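# Place one bread packet from the tray on each plate

## Task

Take bread packets from the tray and set exactly one lying flat on each plate, with the remaining two packets still on the tray. The tray, basket and plates should stay roughly in their original spots, and the basket must remain standing upright. At the end, neither arm may be in contact with any object on the table.

## Robot and tools

Robot: two arms, left_arm and right_arm, each ending in a two-finger parallel gripper with a wrist camera. The calibrated bases are left_arm at (-0.029, +0.281, +0.041) m and right_arm at (-0.048, -0.315, +0.003) m. Each base is turned a little about z.

Frames: the scene frame has its origin at table-top height, midway between the arms' nominal bases. +z points up, +x points away from the robot over the table, and +y is toward the left_arm side. These are not image left and right. Reported positions, velocities and Hand targets are in this frame. Motion offsets, however, use the axes of each arm's current Hand target. On a gripper, +z runs along the fingers and the fingers open and close along y. end_effector_position is the point between the finger pads, about 1 cm short of the tips. It can be off by a few cm, more at long reach.

Row layout: every motion row has 14 numbers in [-1, 1], even if only one arm moves. The first 7 are left_arm: dx, dy, dz, rx, ry, rz, opening. The next 7 are right_arm in the same order. dx to rz are offsets from that arm's Hand target. They are not absolute poses. A value of 1.0 equals 0.6 m of translation or 180 degrees of rotation. rx, ry, rz together form one rotation vector. opening is absolute: +1 is fully open (0.094 m) and -1 is closed. Sending 0 as an opening commands a half-closed gripper. To keep a gripper as it is, resend its current command.

execute_actions(actions, cameras): actions is a list of actions. Each action is a table of up to 15 rows, and each row runs for one control step of 1/30 s. If a table has fewer than 15 rows, its last row repeats until 15 steps are done. Every row in an action is measured from the Hand target at that action's start, not from the previous row. Each new action starts from the current Hand target, so repeating an offset moves the arm again. Sending an empty list just returns the state and images. cameras can list camera names, be null or ["all"] for all, or [] for none. An unknown name invalidates the call.

move(target, speed, blend, opening_speed, blocking, cameras) moves each gripper in a straight line.
- target: one 14-number row, or a list of up to 15 rows. Every row in the list is an offset from the same starting Hand targets.
- speed: m/s, 0.002 to 2.9, default 0.25. Rotation is capped at twice that number in rad/s. Give one value, or one per target.
- blend: in metres; rounds the corners at intermediate targets.
- opening_speed: finger speed in units of the -1..+1 scale per second, at least 0.2.
- blocking=false returns after about 0.5 s while the motion continues.
Paths do not avoid obstacles or the other arm. Gripper lag and overshoot grow with speed. The whole move is capped at 10 s. The result adds a move: line giving the ending (done, off_target, moving, held, fault) and any limits. limits=paced means a commanded pose was clipped; limits=held means steps were withheld. done means the arm is within 10 mm and 2 degrees of its target. Neither done nor off_target tells you whether the arm is touching something.

Other tools:
- wait(seconds 0 to 10): lets the scene run on the last commands.
- stop(): brakes a running move.
- zoom_image(camera, region [x0, y0, x1, y1] in pixels, at most 504x504): enlarges part of that camera's latest image.
- read_manual(section="licences"): only licence text.
- finished_scene(scene): ends the scene; scene is this scene's number. It cannot be undone, so call it only once the packets are placed and both grippers are clear.

Cameras are cam_head_left, cam_head_right, cam_left_wrist and cam_right_wrist, all 672x504. The head cameras look down from behind the robot. Calibration is approximate, and a wrist image can lag while its arm moves.

Reading results:
- Hand target is the last commanded pose after clipping. Offsets count from it. A gripper often rests a centimetre or so short of it because of friction and weight. The next command, even all zeros, asks for the Hand target again. If the gripper still falls short, send the remaining distance as an offset.
- grip_measured is the measured finger opening on the -1..1 scale. It follows the command until the fingers press at their force limit, so it does not show the moment of contact. To release, command clearly above grip_measured. Close slowly on things that can squash.
- Joint velocities marked within noise means the arm is at rest.
- Joint torques include gravity. Joints 1 to 3 wrap at ±28 N m.
- Calls that run actions also list intermediate end_effector_position readings.
- Tool commands shows the present gripper commands.

Motion limits: each step, the commanded orientation is clipped to within 40 degrees of the current one. A single action may not reach its pose.

What to avoid:
- Dropping packets, releasing them while moving, and hitting or pressing hard. Pressure rises with speed and with how far the target lies past the contact point.
- Letting anything leave the table, and tipping the basket.
- Bringing the two arms or grippers together. The clearance check does not protect gripper against gripper, and closing on the other arm's fingers counts as a press.
- Paths near an arm's own base, which can flip its shoulder posture. Go around the base instead.
- Holding loads or straining outstretched for long. That heats motors; MOTOR HOT appears at 75 °C and a fault folds the arm at 90 °C.
- A blocked arm keeps pushing. To release it, command the target back past the gripper.
- A wrist camera cable resting on an object counts as touching it.

Each tool is called after ">>>" as name(argument=value, ...), one argument or row to a line, values as JSON.

## Session

>>> execute_actions(
  actions=[],
)

Scene clock: 0.00 s.
left_arm: end_effector_position=(+0.3634, +0.1552, +0.2171) grip_measured=+1.000 end_effector_quat_wxyz=(+0.470, +0.005, +0.882, -0.043) | right_arm: end_effector_position=(+0.2843, -0.3139, +0.3095) grip_measured=+1.000 end_effector_quat_wxyz=(+0.608, +0.157, +0.772, -0.099)
Joint positions: left_arm=[-0.449 1.37 0.882 -0.127 -0.277 -0.276 0.094] | right_arm=[0.288 0.947 0.857 -0.225 0.684 0.243 0.094]
Joint velocities: within noise
Joint torques (N m): no reading
Heat: left arm: 27 °C; right arm: 27 °C.
Hand target: left_arm +0.3658, +0.1547, +0.2280; +0.481, +0.002, +0.875, -0.047 | right_arm +0.2826, -0.3149, +0.3108; +0.608, +0.158, +0.772, -0.101
Tool commands: left_gripper/opening=+1.0 right_gripper/opening=+1.0
camera_calibration:
cam_left_wrist: T_world_to_cam=[[-0.0219456, -0.997714, 0.0639125, 0.15096], [-0.855807, -0.0143005, -0.517098, 0.465566], [0.51683, -0.0660448, -0.853537, 0.0986697], [0, 0, 0, 1]] pos_world=[0.350753, 0.163789, 0.315313]
cam_right_wrist: T_world_to_cam=[[-0.348491, -0.936644, -0.0353994, -0.18225], [-0.584684, 0.246747, -0.772826, 0.519855], [0.732598, -0.248625, -0.633629, -0.00164973], [0, 0, 0, 1]] pos_world=[0.241647, -0.299386, 0.394261]

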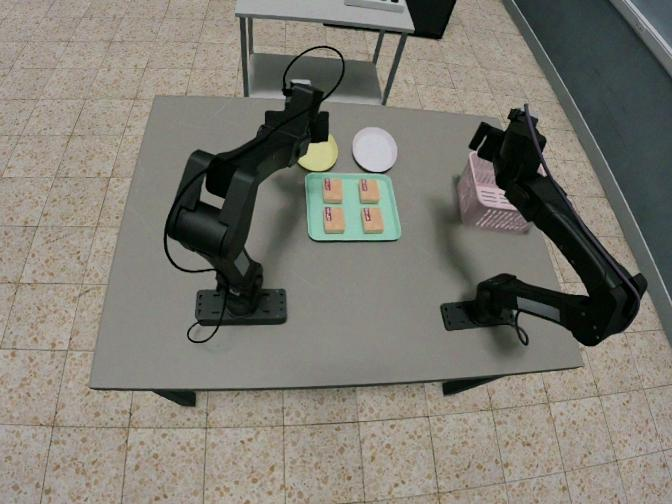

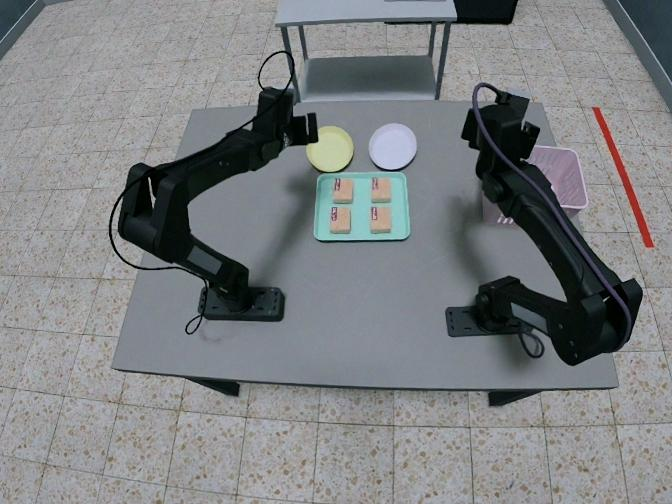

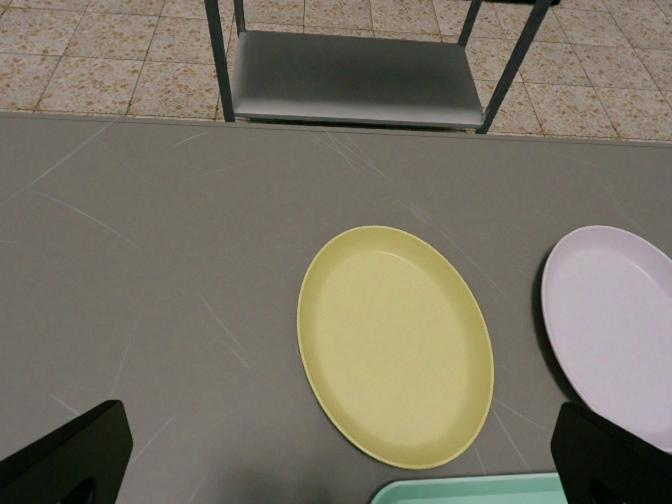

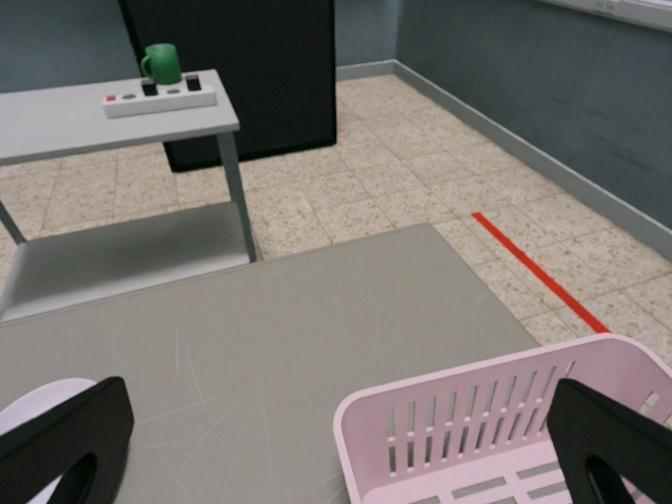

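>>> move(
  target=[0.1592,-0.1503,-0.0167,-0.0299,0.1809,0.0053,0.75,0.1297,0.1373,-0.086,-0.0879,0.2824,-0.0877,0.75],
  speed=0.35,
)

Scene clock: 25.27 s.
left_arm: end_effector_position=(+0.2958, +0.0682, +0.1530) grip_measured=+0.752 end_effector_quat_wxyz=(+0.211, +0.004, +0.977, +0.007) | right_arm: end_effector_position=(+0.2496, -0.2133, +0.2491) grip_measured=+0.751 end_effector_quat_wxyz=(+0.222, +0.005, +0.975, +0.001)
Joint positions: left_arm=[-0.729 1.722 1.327 -0.853 -0.282 -0.656 0.082] | right_arm=[0.371 1.42 1.549 -1.289 0.182 0.401 0.082]
Joint velocities: within noise
Joint torques (N m): left_arm=[-0.2 -6.71 9.68 0.56 -0.13 -0.06] | right_arm=[0.44 -4.4 8.55 0.74 0.04 -0.01]
Heat: left arm: 32 °C; right arm: 30 °C.
Hand target: left_arm +0.3017, +0.0618, +0.1602; +0.217, +0.000, +0.976, +0.000 | right_arm +0.2495, -0.2110, +0.2509; +0.216, +0.000, +0.976, +0.000
Off the commanded pose: left_arm 0.011 m, 1 deg | right_arm 0.003 m, 1 deg.
move: off_target (left_arm)
camera_calibration:
cam_left_wrist: T_world_to_cam=[[0.0142148, -0.999239, -0.0363217, 0.071403], [-0.999858, -0.0145331, 0.00851574, 0.335497], [-0.00903713, 0.0361955, -0.999304, 0.244015], [0, 0, 0, 1]] pos_world=[0.33664, 0.0673923, 0.243582]
cam_right_wrist: T_world_to_cam=[[0.00279096, -0.999898, -0.0140347, -0.208661], [-0.999991, -0.00274722, -0.00313465, 0.28681], [0.00309577, 0.0140434, -0.999897, 0.339904], [0, 0, 0, 1]] pos_world=[0.286338, -0.212625, 0.337839]

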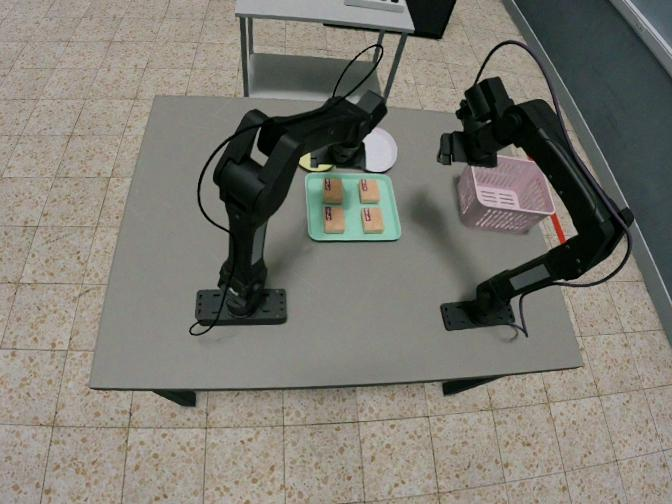

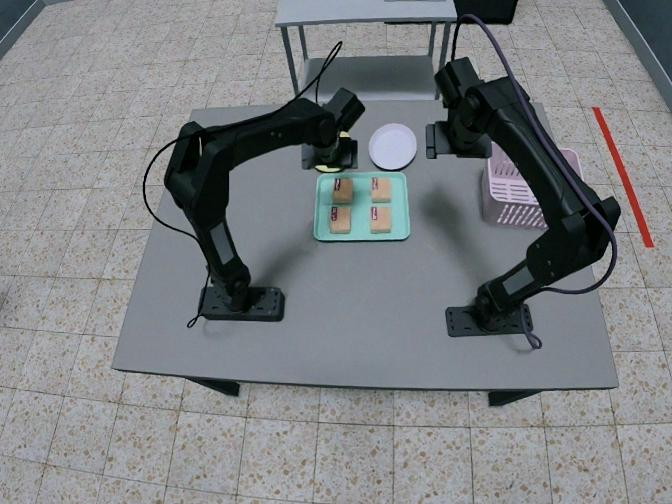

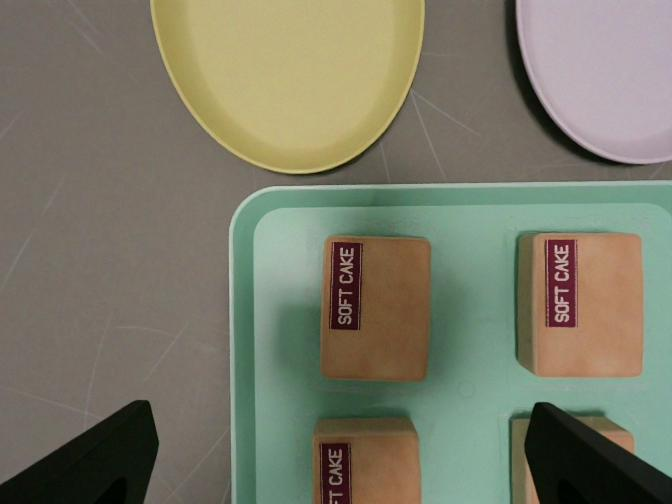

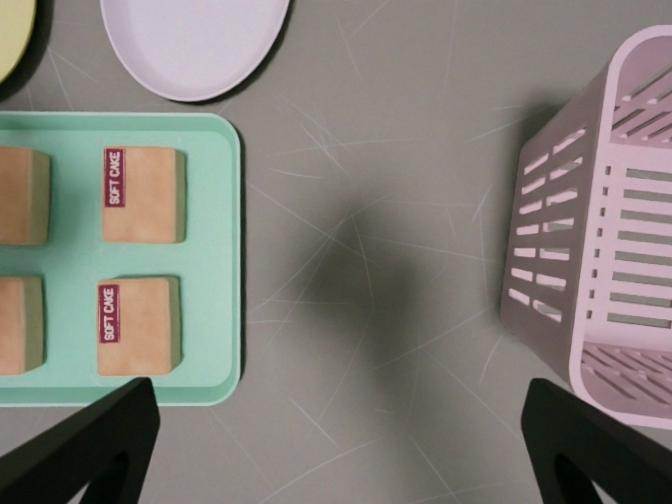

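>>> move(
  target=[0.0722,-0.015,0.1742,0,0,0,0.78,0,0,0,0,0,0,0.78],
  speed=0.13,
  cameras=["cam_left_wrist"],
)

Scene clock: 37.00 s.
left_arm: end_effector_position=(+0.3088, +0.0539, +0.0524) grip_measured=+0.778 end_effector_quat_wxyz=(+0.218, +0.000, +0.976, -0.001) | right_arm: end_effector_position=(+0.2493, -0.2133, +0.2490) grip_measured=+0.779 end_effector_quat_wxyz=(+0.221, +0.005, +0.975, +0.000)
Joint positions: left_arm=[-0.735 1.906 1.128 -0.451 -0.282 -0.667 0.084] | right_arm=[0.371 1.42 1.549 -1.29 0.182 0.401 0.084]
Joint velocities: within noise
Joint torques (N m): left_arm=[-0.55 -7.97 4.96 0.8 -0.17 -0.06] | right_arm=[0.44 -4.38 8.55 0.73 0.05 -0.02]
Heat: left arm: 31 °C; right arm: 30 °C.
Hand target: left_arm +0.3068, +0.0529, +0.0471; +0.217, +0.000, +0.976, +0.000 | right_arm +0.2495, -0.2110, +0.2508; +0.216, +0.000, +0.976, +0.000
Off the commanded pose: left_arm 0.006 m, 0 deg | right_arm 0.003 m, 1 deg.
move: done
camera_calibration:
cam_left_wrist: T_world_to_cam=[[0.0187524, -0.99965, -0.018682, 0.0509883], [-0.999811, -0.0186538, -0.00543959, 0.350124], [0.0050892, 0.0187804, -0.999811, 0.140749], [0, 0, 0, 1]] pos_world=[0.348385, 0.0548582, 0.143579]
Images, in order (width x height): cam_left_wrist 672x504.

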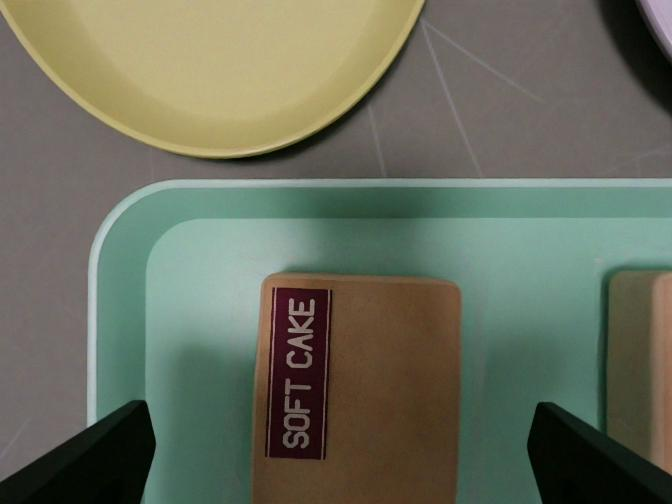

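>>> move(
  target=[
    [0.0247,-0.0065,0.0492,0,0,0,0.8,0,0,0,0,0,0,0.8],
    [0.0247,-0.0065,0.0492,0,0,0,0.0,0,0,0,0,0,0,0.8],
  ],
  speed=0.07,
  opening_speed=0.45,
  cameras=["cam_left_wrist"],
)

Scene clock: 51.50 s.
left_arm: end_effector_position=(+0.3086, +0.0480, +0.0210) grip_measured=+0.232 end_effector_quat_wxyz=(+0.219, +0.000, +0.976, -0.004) | right_arm: end_effector_position=(+0.2493, -0.2133, +0.2489) grip_measured=+0.799 end_effector_quat_wxyz=(+0.221, +0.005, +0.975, +0.000)
Joint positions: left_arm=[-0.746 1.983 1.089 -0.332 -0.282 -0.677 0.058] | right_arm=[0.371 1.42 1.549 -1.291 0.182 0.401 0.085]
Joint velocities: within noise
Joint torques (N m): left_arm=[-0.5 -7.99 4.46 0.81 -0.2 -0.07] | right_arm=[0.44 -4.38 8.55 0.73 0.05 -0.01]
Heat: left arm: 30 °C; right arm: 30 °C.
Hand target: left_arm +0.3058, +0.0489, +0.0141; +0.217, +0.000, +0.976, +0.000 | right_arm +0.2495, -0.2110, +0.2508; +0.216, +0.000, +0.976, +0.000
Off the commanded pose: left_arm 0.008 m, 1 deg | right_arm 0.003 m, 1 deg.
move: done
camera_calibration:
cam_left_wrist: T_world_to_cam=[[0.0167166, -0.999784, -0.0123673, 0.0450444], [-0.999833, -0.0166242, -0.00753072, 0.349586], [0.00732349, 0.0124911, -0.999895, 0.109101], [0, 0, 0, 1]] pos_world=[0.347976, 0.0494835, 0.112279]
Images, in order (width x height): cam_left_wrist 672x504.

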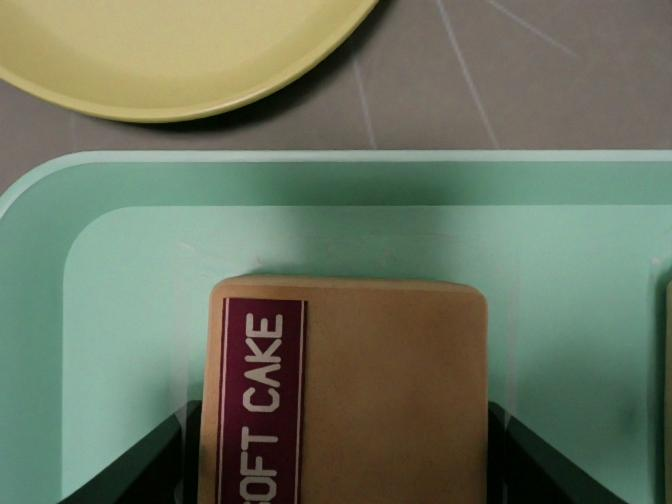

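>>> move(
  target=[
    [-0.0528,0,-0.1133,0,0,0,0,0,0,0,0,0,0,0.8],
    [-0.3145,0.0667,-0.0003,0,0,0,0,-0.0105,0.2517,0.2788,0,0,0,0.8],
  ],
  speed=0.18,
  blend=[0.02,0],
)

Scene clock: 65.57 s.
left_arm: end_effector_position=(+0.4693, +0.0951, +0.0911) grip_measured=+0.209 end_effector_quat_wxyz=(+0.210, -0.005, +0.978, +0.005) | right_arm: end_effector_position=(+0.3175, -0.0642, +0.1032) grip_measured=+0.799 end_effector_quat_wxyz=(+0.207, -0.005, +0.978, +0.002)
Joint positions: left_arm=[-0.437 2.271 1.859 -0.772 -0.179 -0.394 0.057] | right_arm=[0.645 1.933 1.548 -0.856 0.261 0.648 0.085]
Joint velocities: within noise
Joint torques (N m): left_arm=[-0.35 -10.74 9.98 0.71 -0.08 0.08] | right_arm=[0.14 -9.52 8.85 0.9 0.28 0.11]
Heat: left arm: 30 °C; right arm: 30 °C.
Hand target: left_arm +0.4767, +0.0891, +0.0941; +0.217, +0.000, +0.976, +0.000 | right_arm +0.3259, -0.0599, +0.1020; +0.216, +0.000, +0.976, +0.000
Off the commanded pose: left_arm 0.010 m, 1 deg | right_arm 0.009 m, 1 deg.
move: done
camera_calibration:
cam_left_wrist: T_world_to_cam=[[0.0305077, -0.99915, -0.027732, 0.0852077], [-0.999477, -0.0307915, 0.00986509, 0.51114], [-0.0107106, 0.0274165, -0.999567, 0.184343], [0, 0, 0, 1]] pos_world=[0.510247, 0.0958199, 0.181584]
cam_right_wrist: T_world_to_cam=[[0.0237592, -0.999649, -0.0117386, -0.0687337], [-0.999351, -0.024067, 0.026815, 0.350053], [-0.0270881, 0.0110939, -0.999571, 0.201114], [0, 0, 0, 1]] pos_world=[0.356906, -0.062516, 0.190834]

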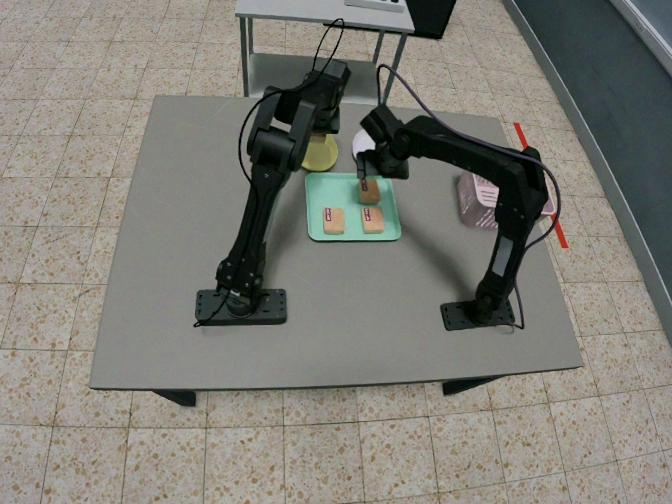

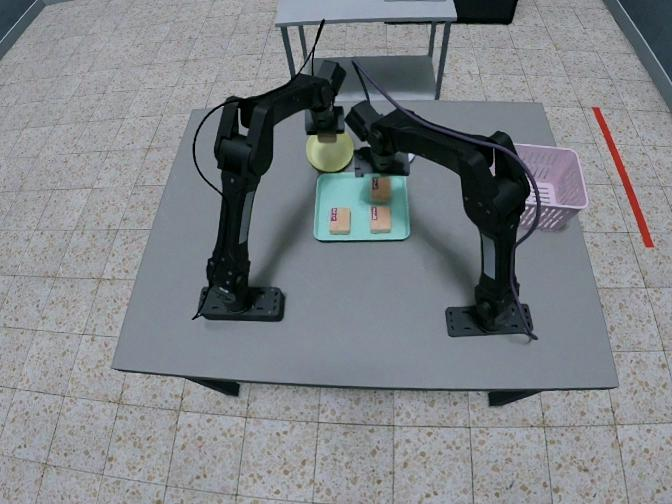

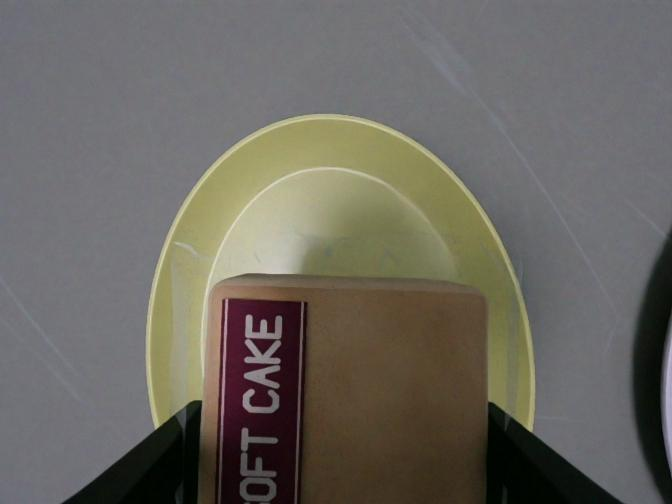

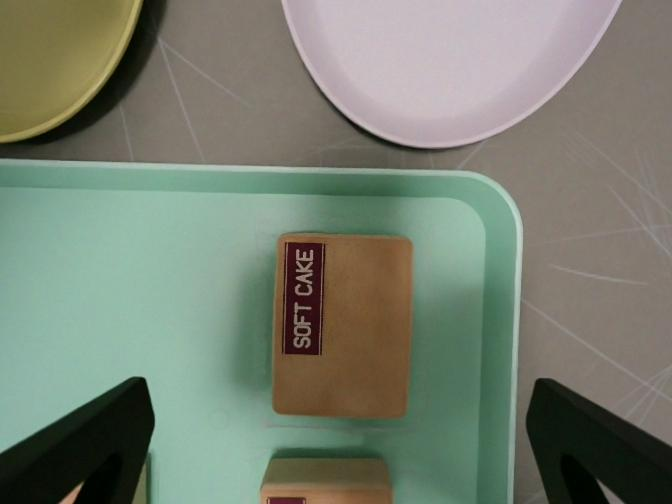

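>>> move(
  target=[0.0702,0.0133,0.1108,0,0,0,0,0.0495,-0.0117,0.0945,0,0,0,0.8],
  speed=0.09,
  cameras=["cam_left_wrist","cam_right_wrist"],
)

Scene clock: 79.67 s.
left_arm: end_effector_position=(+0.4668, +0.0956, +0.0249) grip_measured=+0.209 end_effector_quat_wxyz=(+0.220, -0.003, +0.976, +0.000) | right_arm: end_effector_position=(+0.3223, -0.0616, +0.0532) grip_measured=+0.799 end_effector_quat_wxyz=(+0.223, -0.001, +0.975, +0.014)
Joint positions: left_arm=[-0.437 2.324 1.667 -0.505 -0.175 -0.387 0.057] | right_arm=[0.643 1.968 1.378 -0.61 0.261 0.648 0.085]
Joint velocities: within noise
Joint torques (N m): left_arm=[0.25 -11.23 5.37 0.95 -0.08 0.08] | right_arm=[-0.4 -9.36 5.55 0.96 0.24 0.02]
Heat: left arm: 32 °C; right arm: 30 °C.
Hand target: left_arm +0.4667, +0.0971, +0.0161; +0.217, +0.000, +0.976, +0.000 | right_arm +0.3229, -0.0669, +0.0380; +0.216, +0.000, +0.976, +0.000
Off the commanded pose: left_arm 0.009 m, 0 deg | right_arm 0.016 m, 2 deg.
move: off_target (right_arm)
camera_calibration:
cam_left_wrist: T_world_to_cam=[[0.0242106, -0.99954, -0.0182427, 0.0866775], [-0.999671, -0.0240506, -0.00894076, 0.509374], [0.0084979, 0.0184531, -0.999794, 0.110065], [0, 0, 0, 1]] pos_world=[0.506172, 0.0968574, 0.116178]
cam_right_wrist: T_world_to_cam=[[0.0217657, -0.999057, -0.0375594, -0.06479], [-0.999752, -0.0215718, -0.00556064, 0.358193], [0.00474518, 0.0376711, -0.999279, 0.142578], [0, 0, 0, 1]] pos_world=[0.358838, -0.0623731, 0.142033]
Images, in order (width x height): cam_left_wrist 672x504, cam_right_wrist 672x504.

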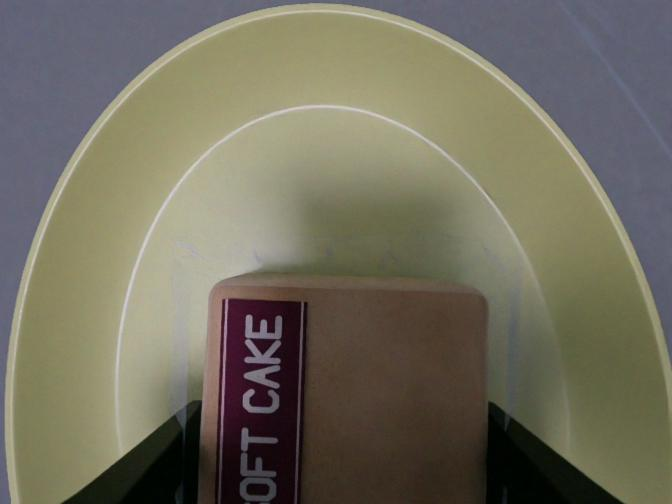

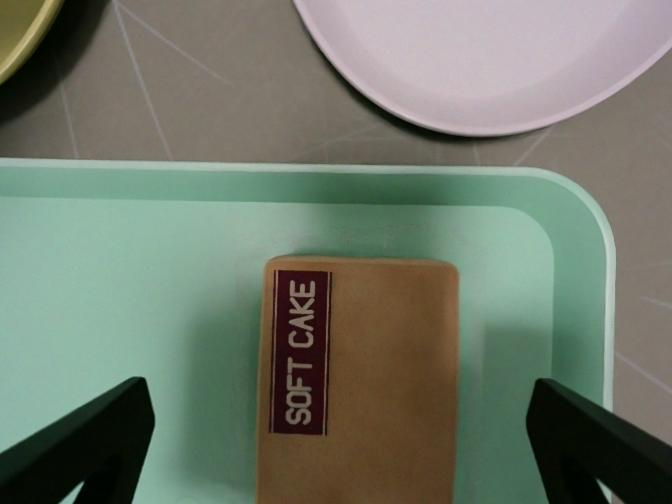

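>>> move(
  target=[
    [-0.002,0.0033,0.0193,0,0,0,0,0.0255,-0.0067,0.0507,0,0,0,0.8],
    [-0.002,0.0033,0.0193,0,0,0,0,0.0255,-0.0067,0.0507,0,0,0,0.0],
  ],
  speed=0.06,
  opening_speed=0.45,
  cameras=["cam_left_wrist","cam_right_wrist"],
)

Scene clock: 95.70 s.
left_arm: end_effector_position=(+0.4720, +0.0964, +0.0219) grip_measured=+0.209 end_effector_quat_wxyz=(+0.227, -0.002, +0.974, -0.003) | right_arm: end_effector_position=(+0.3226, -0.0648, +0.0198) grip_measured=+0.210 end_effector_quat_wxyz=(+0.224, +0.000, +0.974, +0.014)
Joint positions: left_arm=[-0.431 2.335 1.667 -0.478 -0.174 -0.38 0.057] | right_arm=[0.637 2.011 1.296 -0.481 0.261 0.645 0.057]
Joint velocities: within noise
Joint torques (N m): left_arm=[0.53 -9.7 6.58 0.91 -0.05 0.09] | right_arm=[-0.42 -9.39 5.27 0.98 0.22 -0.01]
Heat: left arm: 31 °C; right arm: 30 °C.
Hand target: left_arm +0.4726, +0.0991, +0.0061; +0.217, +0.000, +0.976, +0.000 | right_arm +0.3219, -0.0709, +0.0039; +0.216, +0.000, +0.976, +0.000
Off the commanded pose: left_arm 0.016 m, 1 deg | right_arm 0.017 m, 2 deg.
move: off_target (left_arm, right_arm); target 2's new opening was sent with right_arm's hand 0.017 m and 2 deg from that target
camera_calibration:
cam_left_wrist: T_world_to_cam=[[0.0228519, -0.999644, -0.0137419, 0.0879466], [-0.999481, -0.0225314, -0.0230419, 0.514581], [0.0227241, 0.0142613, -0.99964, 0.100642], [0, 0, 0, 1]] pos_world=[0.510017, 0.0980743, 0.113672]
cam_right_wrist: T_world_to_cam=[[0.0184595, -0.999103, -0.0381069, -0.0682019], [-0.999803, -0.0181678, -0.0079887, 0.358534], [0.00728922, 0.0382469, -0.999242, 0.10845], [0, 0, 0, 1]] pos_world=[0.358932, -0.0657749, 0.108633]
Images, in order (width x height): cam_left_wrist 672x504, cam_right_wrist 672x504.

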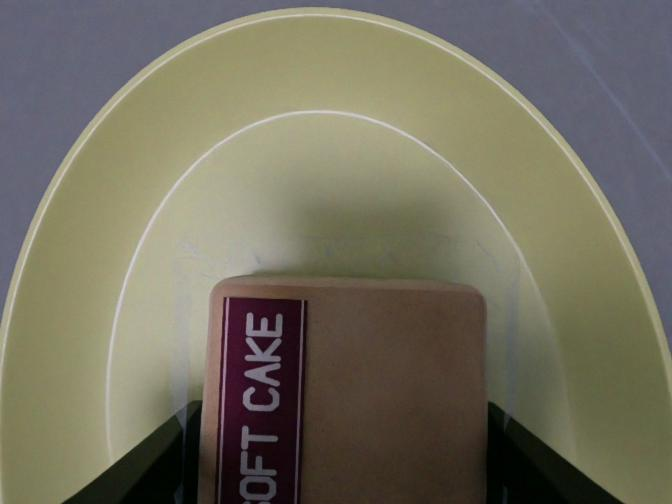

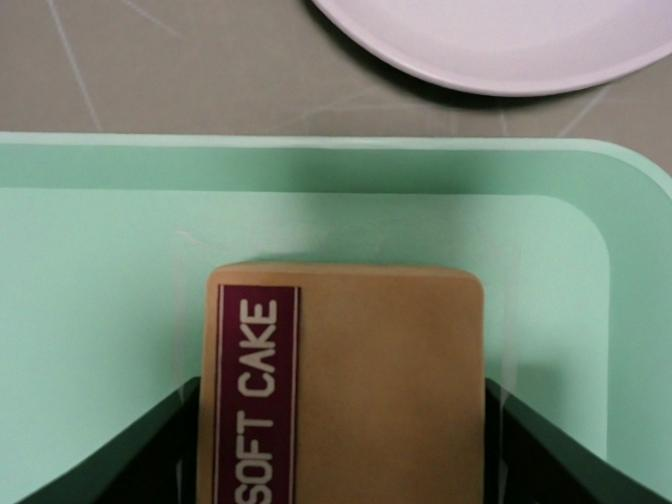

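>>> move(
  target=[
    [0,0,0,0,0,0,0.85,0,0,0,0,0,0,0],
    [-0.0915,0,-0.1963,0,0,0,0.85,-0.0563,0,-0.1208,0,0,0,0],
    [0.1707,0.1417,-0.383,0,0,0,0.85,-0.3112,-0.0367,-0.0128,0,0,0,0],
  ],
  speed=[0.1,0.11,0.2],
  opening_speed=0.45,
)

Scene clock: 112.80 s.
left_arm: end_effector_position=(+0.2869, +0.1809, +0.1709) grip_measured=+0.848 end_effector_quat_wxyz=(+0.218, -0.001, +0.976, +0.001) | right_arm: end_effector_position=(+0.4877, -0.0949, +0.1063) grip_measured=+0.190 end_effector_quat_wxyz=(+0.232, +0.005, +0.973, +0.007)
Joint positions: left_arm=[-0.419 1.427 1.09 -0.827 -0.169 -0.368 0.087] | right_arm=[0.387 2.478 2.415 -1.076 0.185 0.414 0.056]
Joint velocities: within noise
Joint torques (N m): left_arm=[0.43 -6.74 5.24 0.74 -0.06 0.08] | right_arm=[0.25 -12.9 9.16 0.79 0.07 -0.01]
Heat: left arm: 32 °C; right arm: 30 °C.
Hand target: left_arm +0.2825, +0.1838, +0.1710; +0.217, +0.000, +0.976, +0.000 | right_arm +0.4879, -0.0928, +0.0899; +0.216, +0.000, +0.976, +0.000
Off the commanded pose: left_arm 0.005 m, 0 deg | right_arm 0.017 m, 2 deg.
move: off_target (right_arm)
camera_calibration:
cam_left_wrist: T_world_to_cam=[[0.0222675, -0.999515, -0.0217606, 0.180085], [-0.999743, -0.0221678, -0.00481474, 0.331794], [0.00433002, 0.0218623, -0.999752, 0.256526], [0, 0, 0, 1]] pos_world=[0.326588, 0.181745, 0.261979]
cam_right_wrist: T_world_to_cam=[[0.00615238, -0.999655, -0.0255269, -0.0934388], [-0.999718, -0.00556284, -0.0231018, 0.526538], [0.0229518, 0.0256618, -0.999407, 0.18597], [0, 0, 0, 1]] pos_world=[0.522696, -0.0952498, 0.195638]

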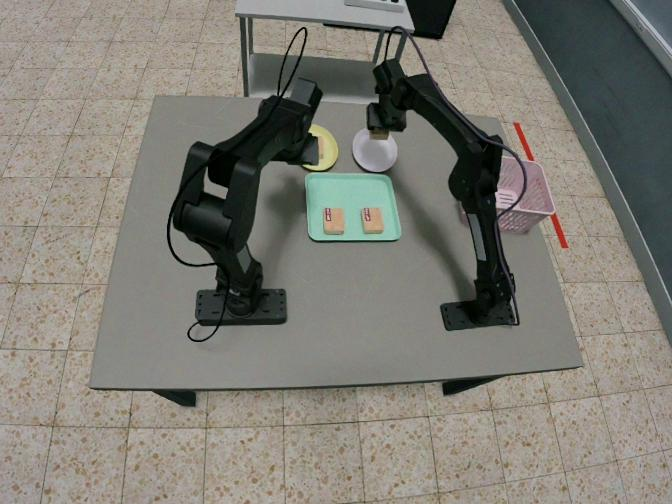

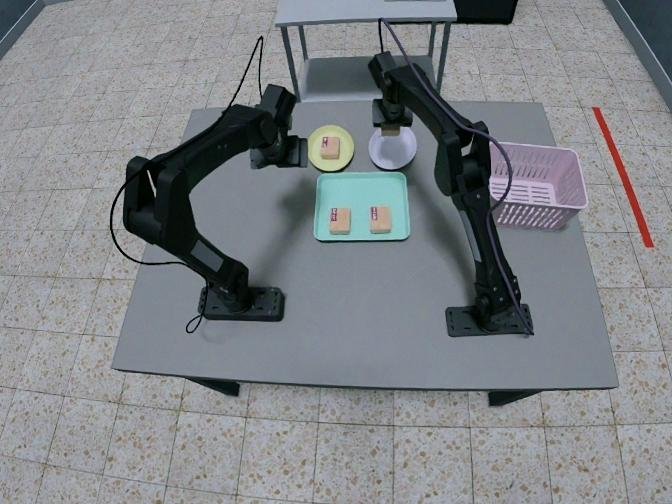

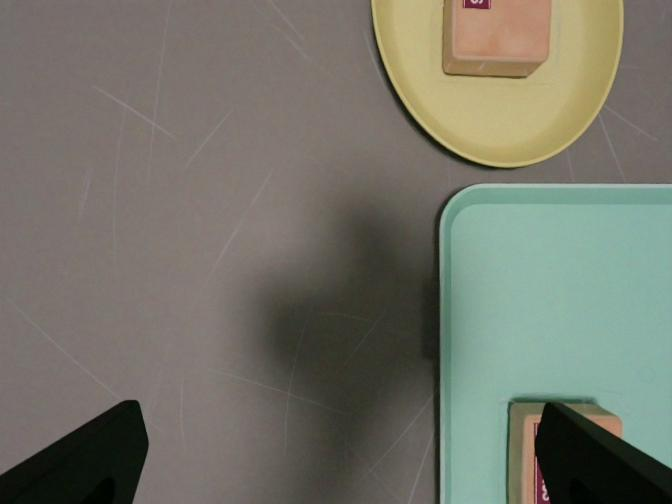

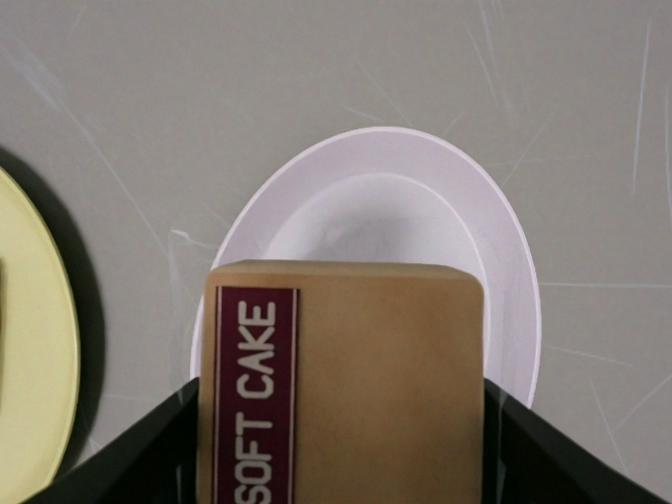

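>>> move(
  target=[0,0,0,0,0,0,0.85,0.075,-0.0117,0.1452,0,0,0,0],
  speed=0.07,
  cameras=["cam_right_wrist"],
)

Scene clock: 125.53 s.
left_arm: end_effector_position=(+0.2869, +0.1809, +0.1709) grip_measured=+0.848 end_effector_quat_wxyz=(+0.218, -0.001, +0.976, +0.001) | right_arm: end_effector_position=(+0.4927, -0.0922, +0.0190) grip_measured=+0.188 end_effector_quat_wxyz=(+0.243, +0.003, +0.970, +0.012)
Joint positions: left_arm=[-0.419 1.427 1.09 -0.827 -0.169 -0.368 0.087] | right_arm=[0.387 2.478 2.056 -0.691 0.184 0.407 0.056]
Joint velocities: within noise
Joint torques (N m): left_arm=[0.44 -6.72 5.24 0.74 -0.06 0.08] | right_arm=[-0.53 -14.39 4.51 0.95 0.04 -0.02]
Heat: left arm: 31 °C; right arm: 32 °C.
Hand target: left_arm +0.2825, +0.1838, +0.1711; +0.217, +0.000, +0.976, +0.000 | right_arm +0.4838, -0.0998, -0.0082; +0.216, +0.000, +0.976, +0.000
Off the commanded pose: left_arm 0.005 m, 0 deg | right_arm 0.029 m, 3 deg.
move: off_target (right_arm)
camera_calibration:
cam_right_wrist: T_world_to_cam=[[0.0141091, -0.999295, -0.034795, -0.0966181], [-0.998849, -0.0124902, -0.046311, 0.52884], [0.0458438, 0.0354083, -0.998321, 0.0882566], [0, 0, 0, 1]] pos_world=[0.525548, -0.0930696, 0.109238]
Images, in order (width x height): cam_right_wrist 672x504.

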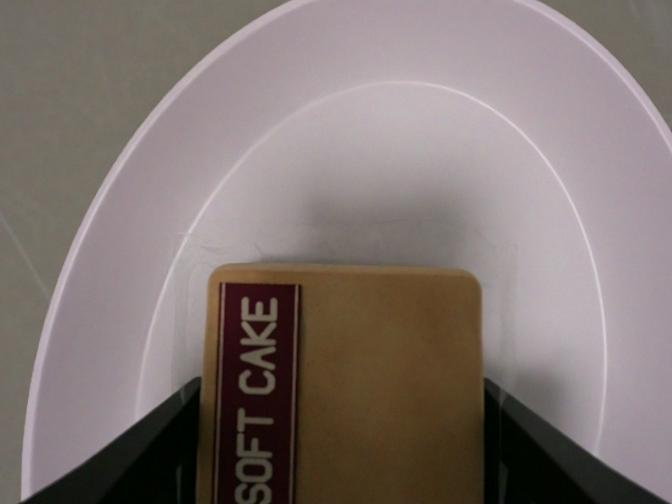

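>>> move(
  target=[0,0,0,0,0,0,0.85,-0.0293,-0.0167,-0.0232,0,0,0,0],
  speed=0.07,
  cameras=["cam_right_wrist"],
)

Scene clock: 137.63 s.
left_arm: end_effector_position=(+0.2869, +0.1808, +0.1709) grip_measured=+0.848 end_effector_quat_wxyz=(+0.217, -0.001, +0.976, +0.001) | right_arm: end_effector_position=(+0.4933, -0.1100, +0.0220) grip_measured=+0.187 end_effector_quat_wxyz=(+0.226, +0.003, +0.974, +0.005)
Joint positions: left_arm=[-0.419 1.427 1.09 -0.827 -0.169 -0.368 0.087] | right_arm=[0.355 2.478 2.083 -0.751 0.169 0.382 0.056]
Joint velocities: within noise
Joint torques (N m): left_arm=[0.43 -6.72 5.24 0.74 -0.06 0.08] | right_arm=[-0.01 -13.97 9.32 0.78 0.09 -0.02]
Heat: left arm: 30 °C; right arm: 34 °C.
Hand target: left_arm +0.2825, +0.1838, +0.1710; +0.217, +0.000, +0.976, +0.000 | right_arm +0.4939, -0.1098, +0.0119; +0.216, +0.000, +0.976, +0.000
Off the commanded pose: left_arm 0.005 m, 0 deg | right_arm 0.010 m, 1 deg.
move: done
camera_calibration:
cam_right_wrist: T_world_to_cam=[[0.00914217, -0.999705, -0.0224837, -0.112253], [-0.999894, -0.0088849, -0.011516, 0.529567], [0.0113128, 0.0225866, -0.999681, 0.107498], [0, 0, 0, 1]] pos_world=[0.529321, -0.109943, 0.111038]
Images, in order (width x height): cam_right_wrist 672x504.

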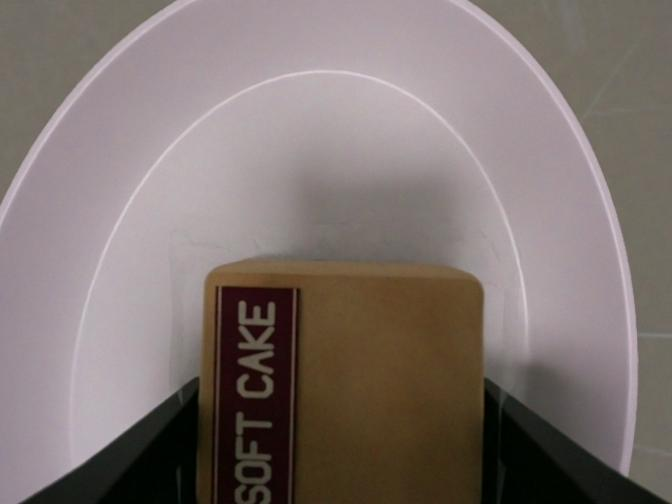

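>>> move(
  target=[0,0,0,0,0,0,0.85,-0.0131,0.0183,-0.0124,0,0,0,0],
  speed=0.1,
  cameras=["cam_right_wrist"],
)

Scene clock: 151.17 s.
left_arm: end_effector_position=(+0.2869, +0.1808, +0.1709) grip_measured=+0.848 end_effector_quat_wxyz=(+0.217, -0.001, +0.976, +0.001) | right_arm: end_effector_position=(+0.4977, -0.0995, +0.0376) grip_measured=+0.187 end_effector_quat_wxyz=(+0.228, -0.002, +0.974, +0.008)
Joint positions: left_arm=[-0.419 1.427 1.09 -0.827 -0.169 -0.368 0.087] | right_arm=[0.368 2.505 2.193 -0.828 0.169 0.385 0.056]
Joint velocities: within noise
Joint torques (N m): left_arm=[0.43 -6.72 5.24 0.74 -0.06 0.08] | right_arm=[0.31 -13.26 9.44 0.8 0.14 0.09]
Heat: left arm: 30 °C; right arm: 35 °C.
Hand target: left_arm +0.2825, +0.1838, +0.1710; +0.217, +0.000, +0.976, +0.000 | right_arm +0.4980, -0.0990, +0.0218; +0.216, +0.000, +0.976, +0.000
Off the commanded pose: left_arm 0.005 m, 0 deg | right_arm 0.016 m, 2 deg.
move: off_target (right_arm)
camera_calibration:
cam_right_wrist: T_world_to_cam=[[0.0201866, -0.99946, -0.0259335, -0.106774], [-0.999666, -0.0197577, -0.0166877, 0.533287], [0.0161663, 0.0262617, -0.999524, 0.120665], [0, 0, 0, 1]] pos_world=[0.533313, -0.099349, 0.126738]
Images, in order (width x height): cam_right_wrist 672x504.

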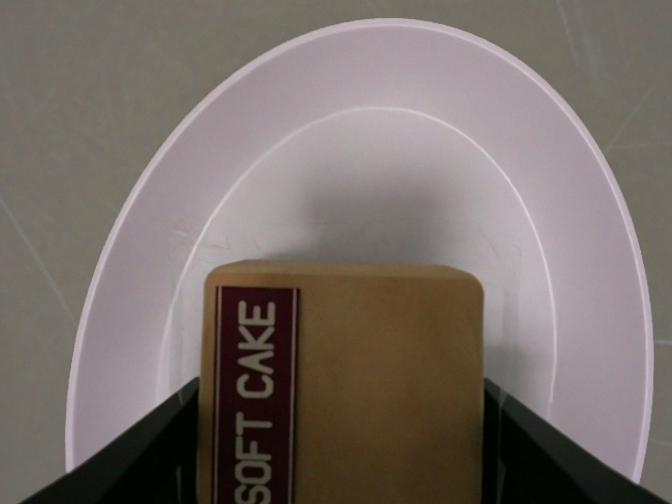

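>>> move(
  target=[0,0,0,0,0,0,0.85,0.0198,0,0.0348,0,0,0,0],
  speed=0.06,
  cameras=["cam_right_wrist"],
)

Scene clock: 158.17 s.
left_arm: end_effector_position=(+0.2869, +0.1808, +0.1709) grip_measured=+0.848 end_effector_quat_wxyz=(+0.217, -0.001, +0.976, +0.001) | right_arm: end_effector_position=(+0.4988, -0.0990, +0.0246) grip_measured=+0.187 end_effector_quat_wxyz=(+0.231, -0.001, +0.973, +0.010)
Joint positions: left_arm=[-0.419 1.427 1.09 -0.827 -0.169 -0.368 0.087] | right_arm=[0.368 2.511 2.152 -0.774 0.169 0.387 0.056]
Joint velocities: within noise
Joint torques (N m): left_arm=[0.43 -6.72 5.24 0.74 -0.06 0.08] | right_arm=[0.42 -13.37 5.96 1.09 0.15 0.1]
Heat: left arm: 30 °C; right arm: 34 °C.
Hand target: left_arm +0.2825, +0.1838, +0.1710; +0.217, +0.000, +0.976, +0.000 | right_arm +0.4960, -0.0990, -0.0021; +0.216, +0.000, +0.976, +0.000
Off the commanded pose: left_arm 0.005 m, 0 deg | right_arm 0.027 m, 2 deg.
move: off_target (right_arm)
camera_calibration:
cam_right_wrist: T_world_to_cam=[[0.0186687, -0.999404, -0.029051, -0.105751], [-0.999597, -0.0180351, -0.0219231, 0.534398], [0.0213861, 0.0294486, -0.999337, 0.105464], [0, 0, 0, 1]] pos_world=[0.533901, -0.0991561, 0.114037]
Images, in order (width x height): cam_right_wrist 672x504.

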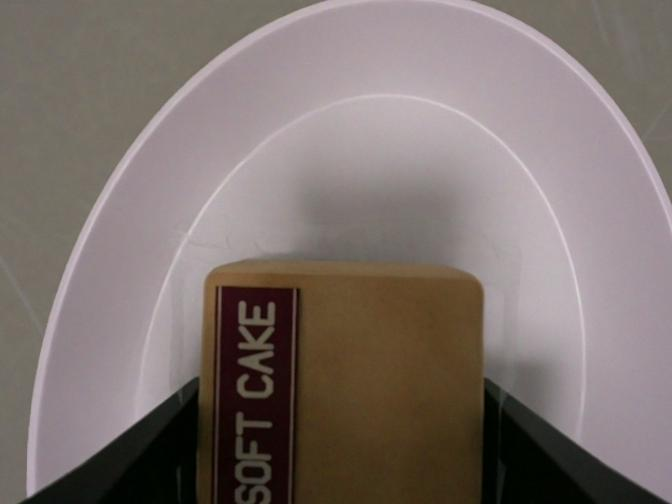

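>>> move(
  target=[0,0,0,0,0,0,0.85,0.0064,0,0.0098,0,0,0,0],
  speed=0.05,
  cameras=["cam_right_wrist"],
)

Scene clock: 163.90 s.
left_arm: end_effector_position=(+0.2869, +0.1808, +0.1709) grip_measured=+0.848 end_effector_quat_wxyz=(+0.217, -0.001, +0.976, +0.001) | right_arm: end_effector_position=(+0.4999, -0.0985, +0.0210) grip_measured=+0.187 end_effector_quat_wxyz=(+0.234, +0.000, +0.972, +0.011)
Joint positions: left_arm=[-0.419 1.427 1.09 -0.827 -0.169 -0.368 0.087] | right_arm=[0.368 2.511 2.134 -0.748 0.169 0.388 0.056]
Joint velocities: within noise
Joint torques (N m): left_arm=[0.43 -6.74 5.24 0.74 -0.06 0.08] | right_arm=[0.5 -13.27 5.39 1.11 0.15 0.09]
Heat: left arm: 30 °C; right arm: 34 °C.
Hand target: left_arm +0.2825, +0.1838, +0.1710; +0.217, +0.000, +0.976, +0.000 | right_arm +0.4950, -0.0990, -0.0091; +0.216, +0.000, +0.976, +0.000
Off the commanded pose: left_arm 0.005 m, 0 deg | right_arm 0.030 m, 3 deg.
move: off_target (right_arm)
camera_calibration:
cam_right_wrist: T_world_to_cam=[[0.0178632, -0.999304, -0.0327353, -0.10492], [-0.999429, -0.0169066, -0.0292698, 0.535644], [0.028696, 0.0332394, -0.999035, 0.0984886], [0, 0, 0, 1]] pos_world=[0.534386, -0.0990644, 0.110637]
Images, in order (width x height): cam_right_wrist 672x504.

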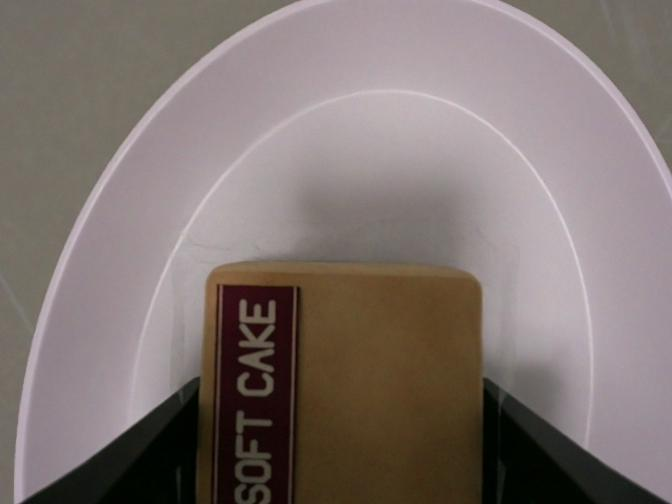

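>>> move(
  target=[
    [0,0,0,0,0,0,0.85,0.0021,0,0.0045,0,0,0,0],
    [0,0,0,0,0,0,0.85,0.0021,0,0.0045,0,0,0,0.85],
    [0,0,0,0,0,0,0.85,-0.0915,0,-0.1963,0,0,0,0.85],
    [0,0,0,0,0,0,0.85,0.2477,-0.1667,-0.3362,0,0,0,0.85],
  ],
  speed=[0.05,0.1,0.12,0.22],
  opening_speed=0.45,
)

Scene clock: 176.40 s.
left_arm: end_effector_position=(+0.2869, +0.1808, +0.1709) grip_measured=+0.848 end_effector_quat_wxyz=(+0.217, -0.001, +0.976, +0.001) | right_arm: end_effector_position=(+0.2765, -0.1990, +0.1092) grip_measured=+0.849 end_effector_quat_wxyz=(+0.207, +0.001, +0.978, +0.000)
Joint positions: left_arm=[-0.419 1.427 1.09 -0.827 -0.169 -0.368 0.087] | right_arm=[0.37 1.512 1.08 -0.755 0.169 0.397 0.087]
Joint velocities: within noise
Joint torques (N m): left_arm=[0.43 -6.74 5.24 0.74 -0.06 0.08] | right_arm=[0.55 -9.16 5.34 0.99 0.16 0.03]
Heat: left arm: 30 °C; right arm: 35 °C.
Hand target: left_arm +0.2825, +0.1838, +0.1710; +0.217, +0.000, +0.976, +0.000 | right_arm +0.2751, -0.1991, +0.1111; +0.216, +0.000, +0.976, +0.000
Off the commanded pose: left_arm 0.005 m, 0 deg | right_arm 0.002 m, 1 deg.
move: done; target 2's new opening was sent with right_arm's hand 0.034 m and 3 deg from that target
camera_calibration:
cam_left_wrist: T_world_to_cam=[[0.0220622, -0.999526, -0.0214649, 0.180078], [-0.999748, -0.021966, -0.0047072, 0.331732], [0.00423347, 0.0215633, -0.999759, 0.256614], [0, 0, 0, 1]] pos_world=[0.326589, 0.181746, 0.261979]
cam_right_wrist: T_world_to_cam=[[0.00996342, -0.999887, -0.011275, -0.198725], [-0.999572, -0.0102692, 0.0273921, 0.308349], [-0.0275048, 0.0109973, -0.999561, 0.207512], [0, 0, 0, 1]] pos_world=[0.315904, -0.197818, 0.196734]

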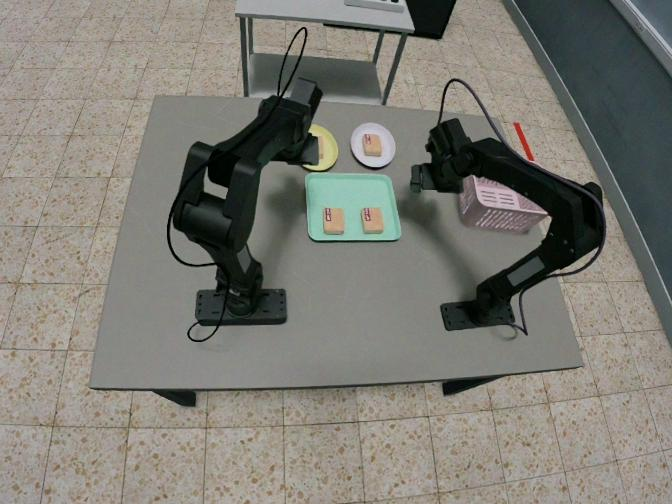

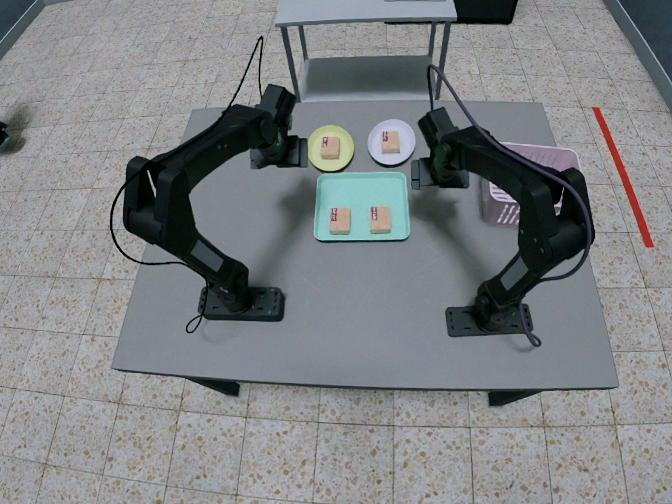

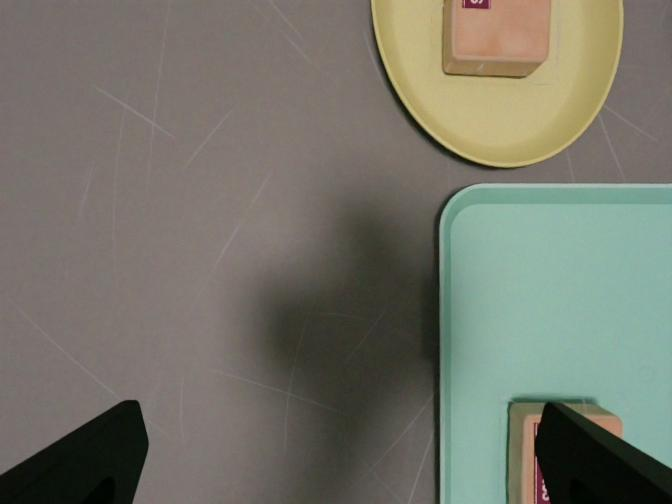

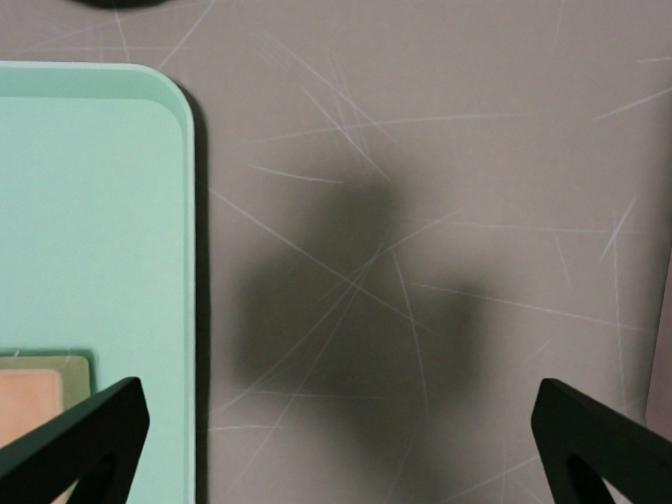

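>>> zoom_image(
  camera="cam_head_right",
  region=[290, 100, 430, 200],
)

Scaled by 3.600 from the camera's 672x504 image, which has a finer 960x720 frame.

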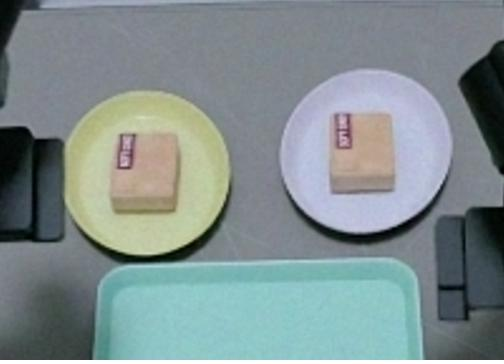

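Both flat.

>>> finished_scene(
  scene=3,
)

The scene is finished: the task was done.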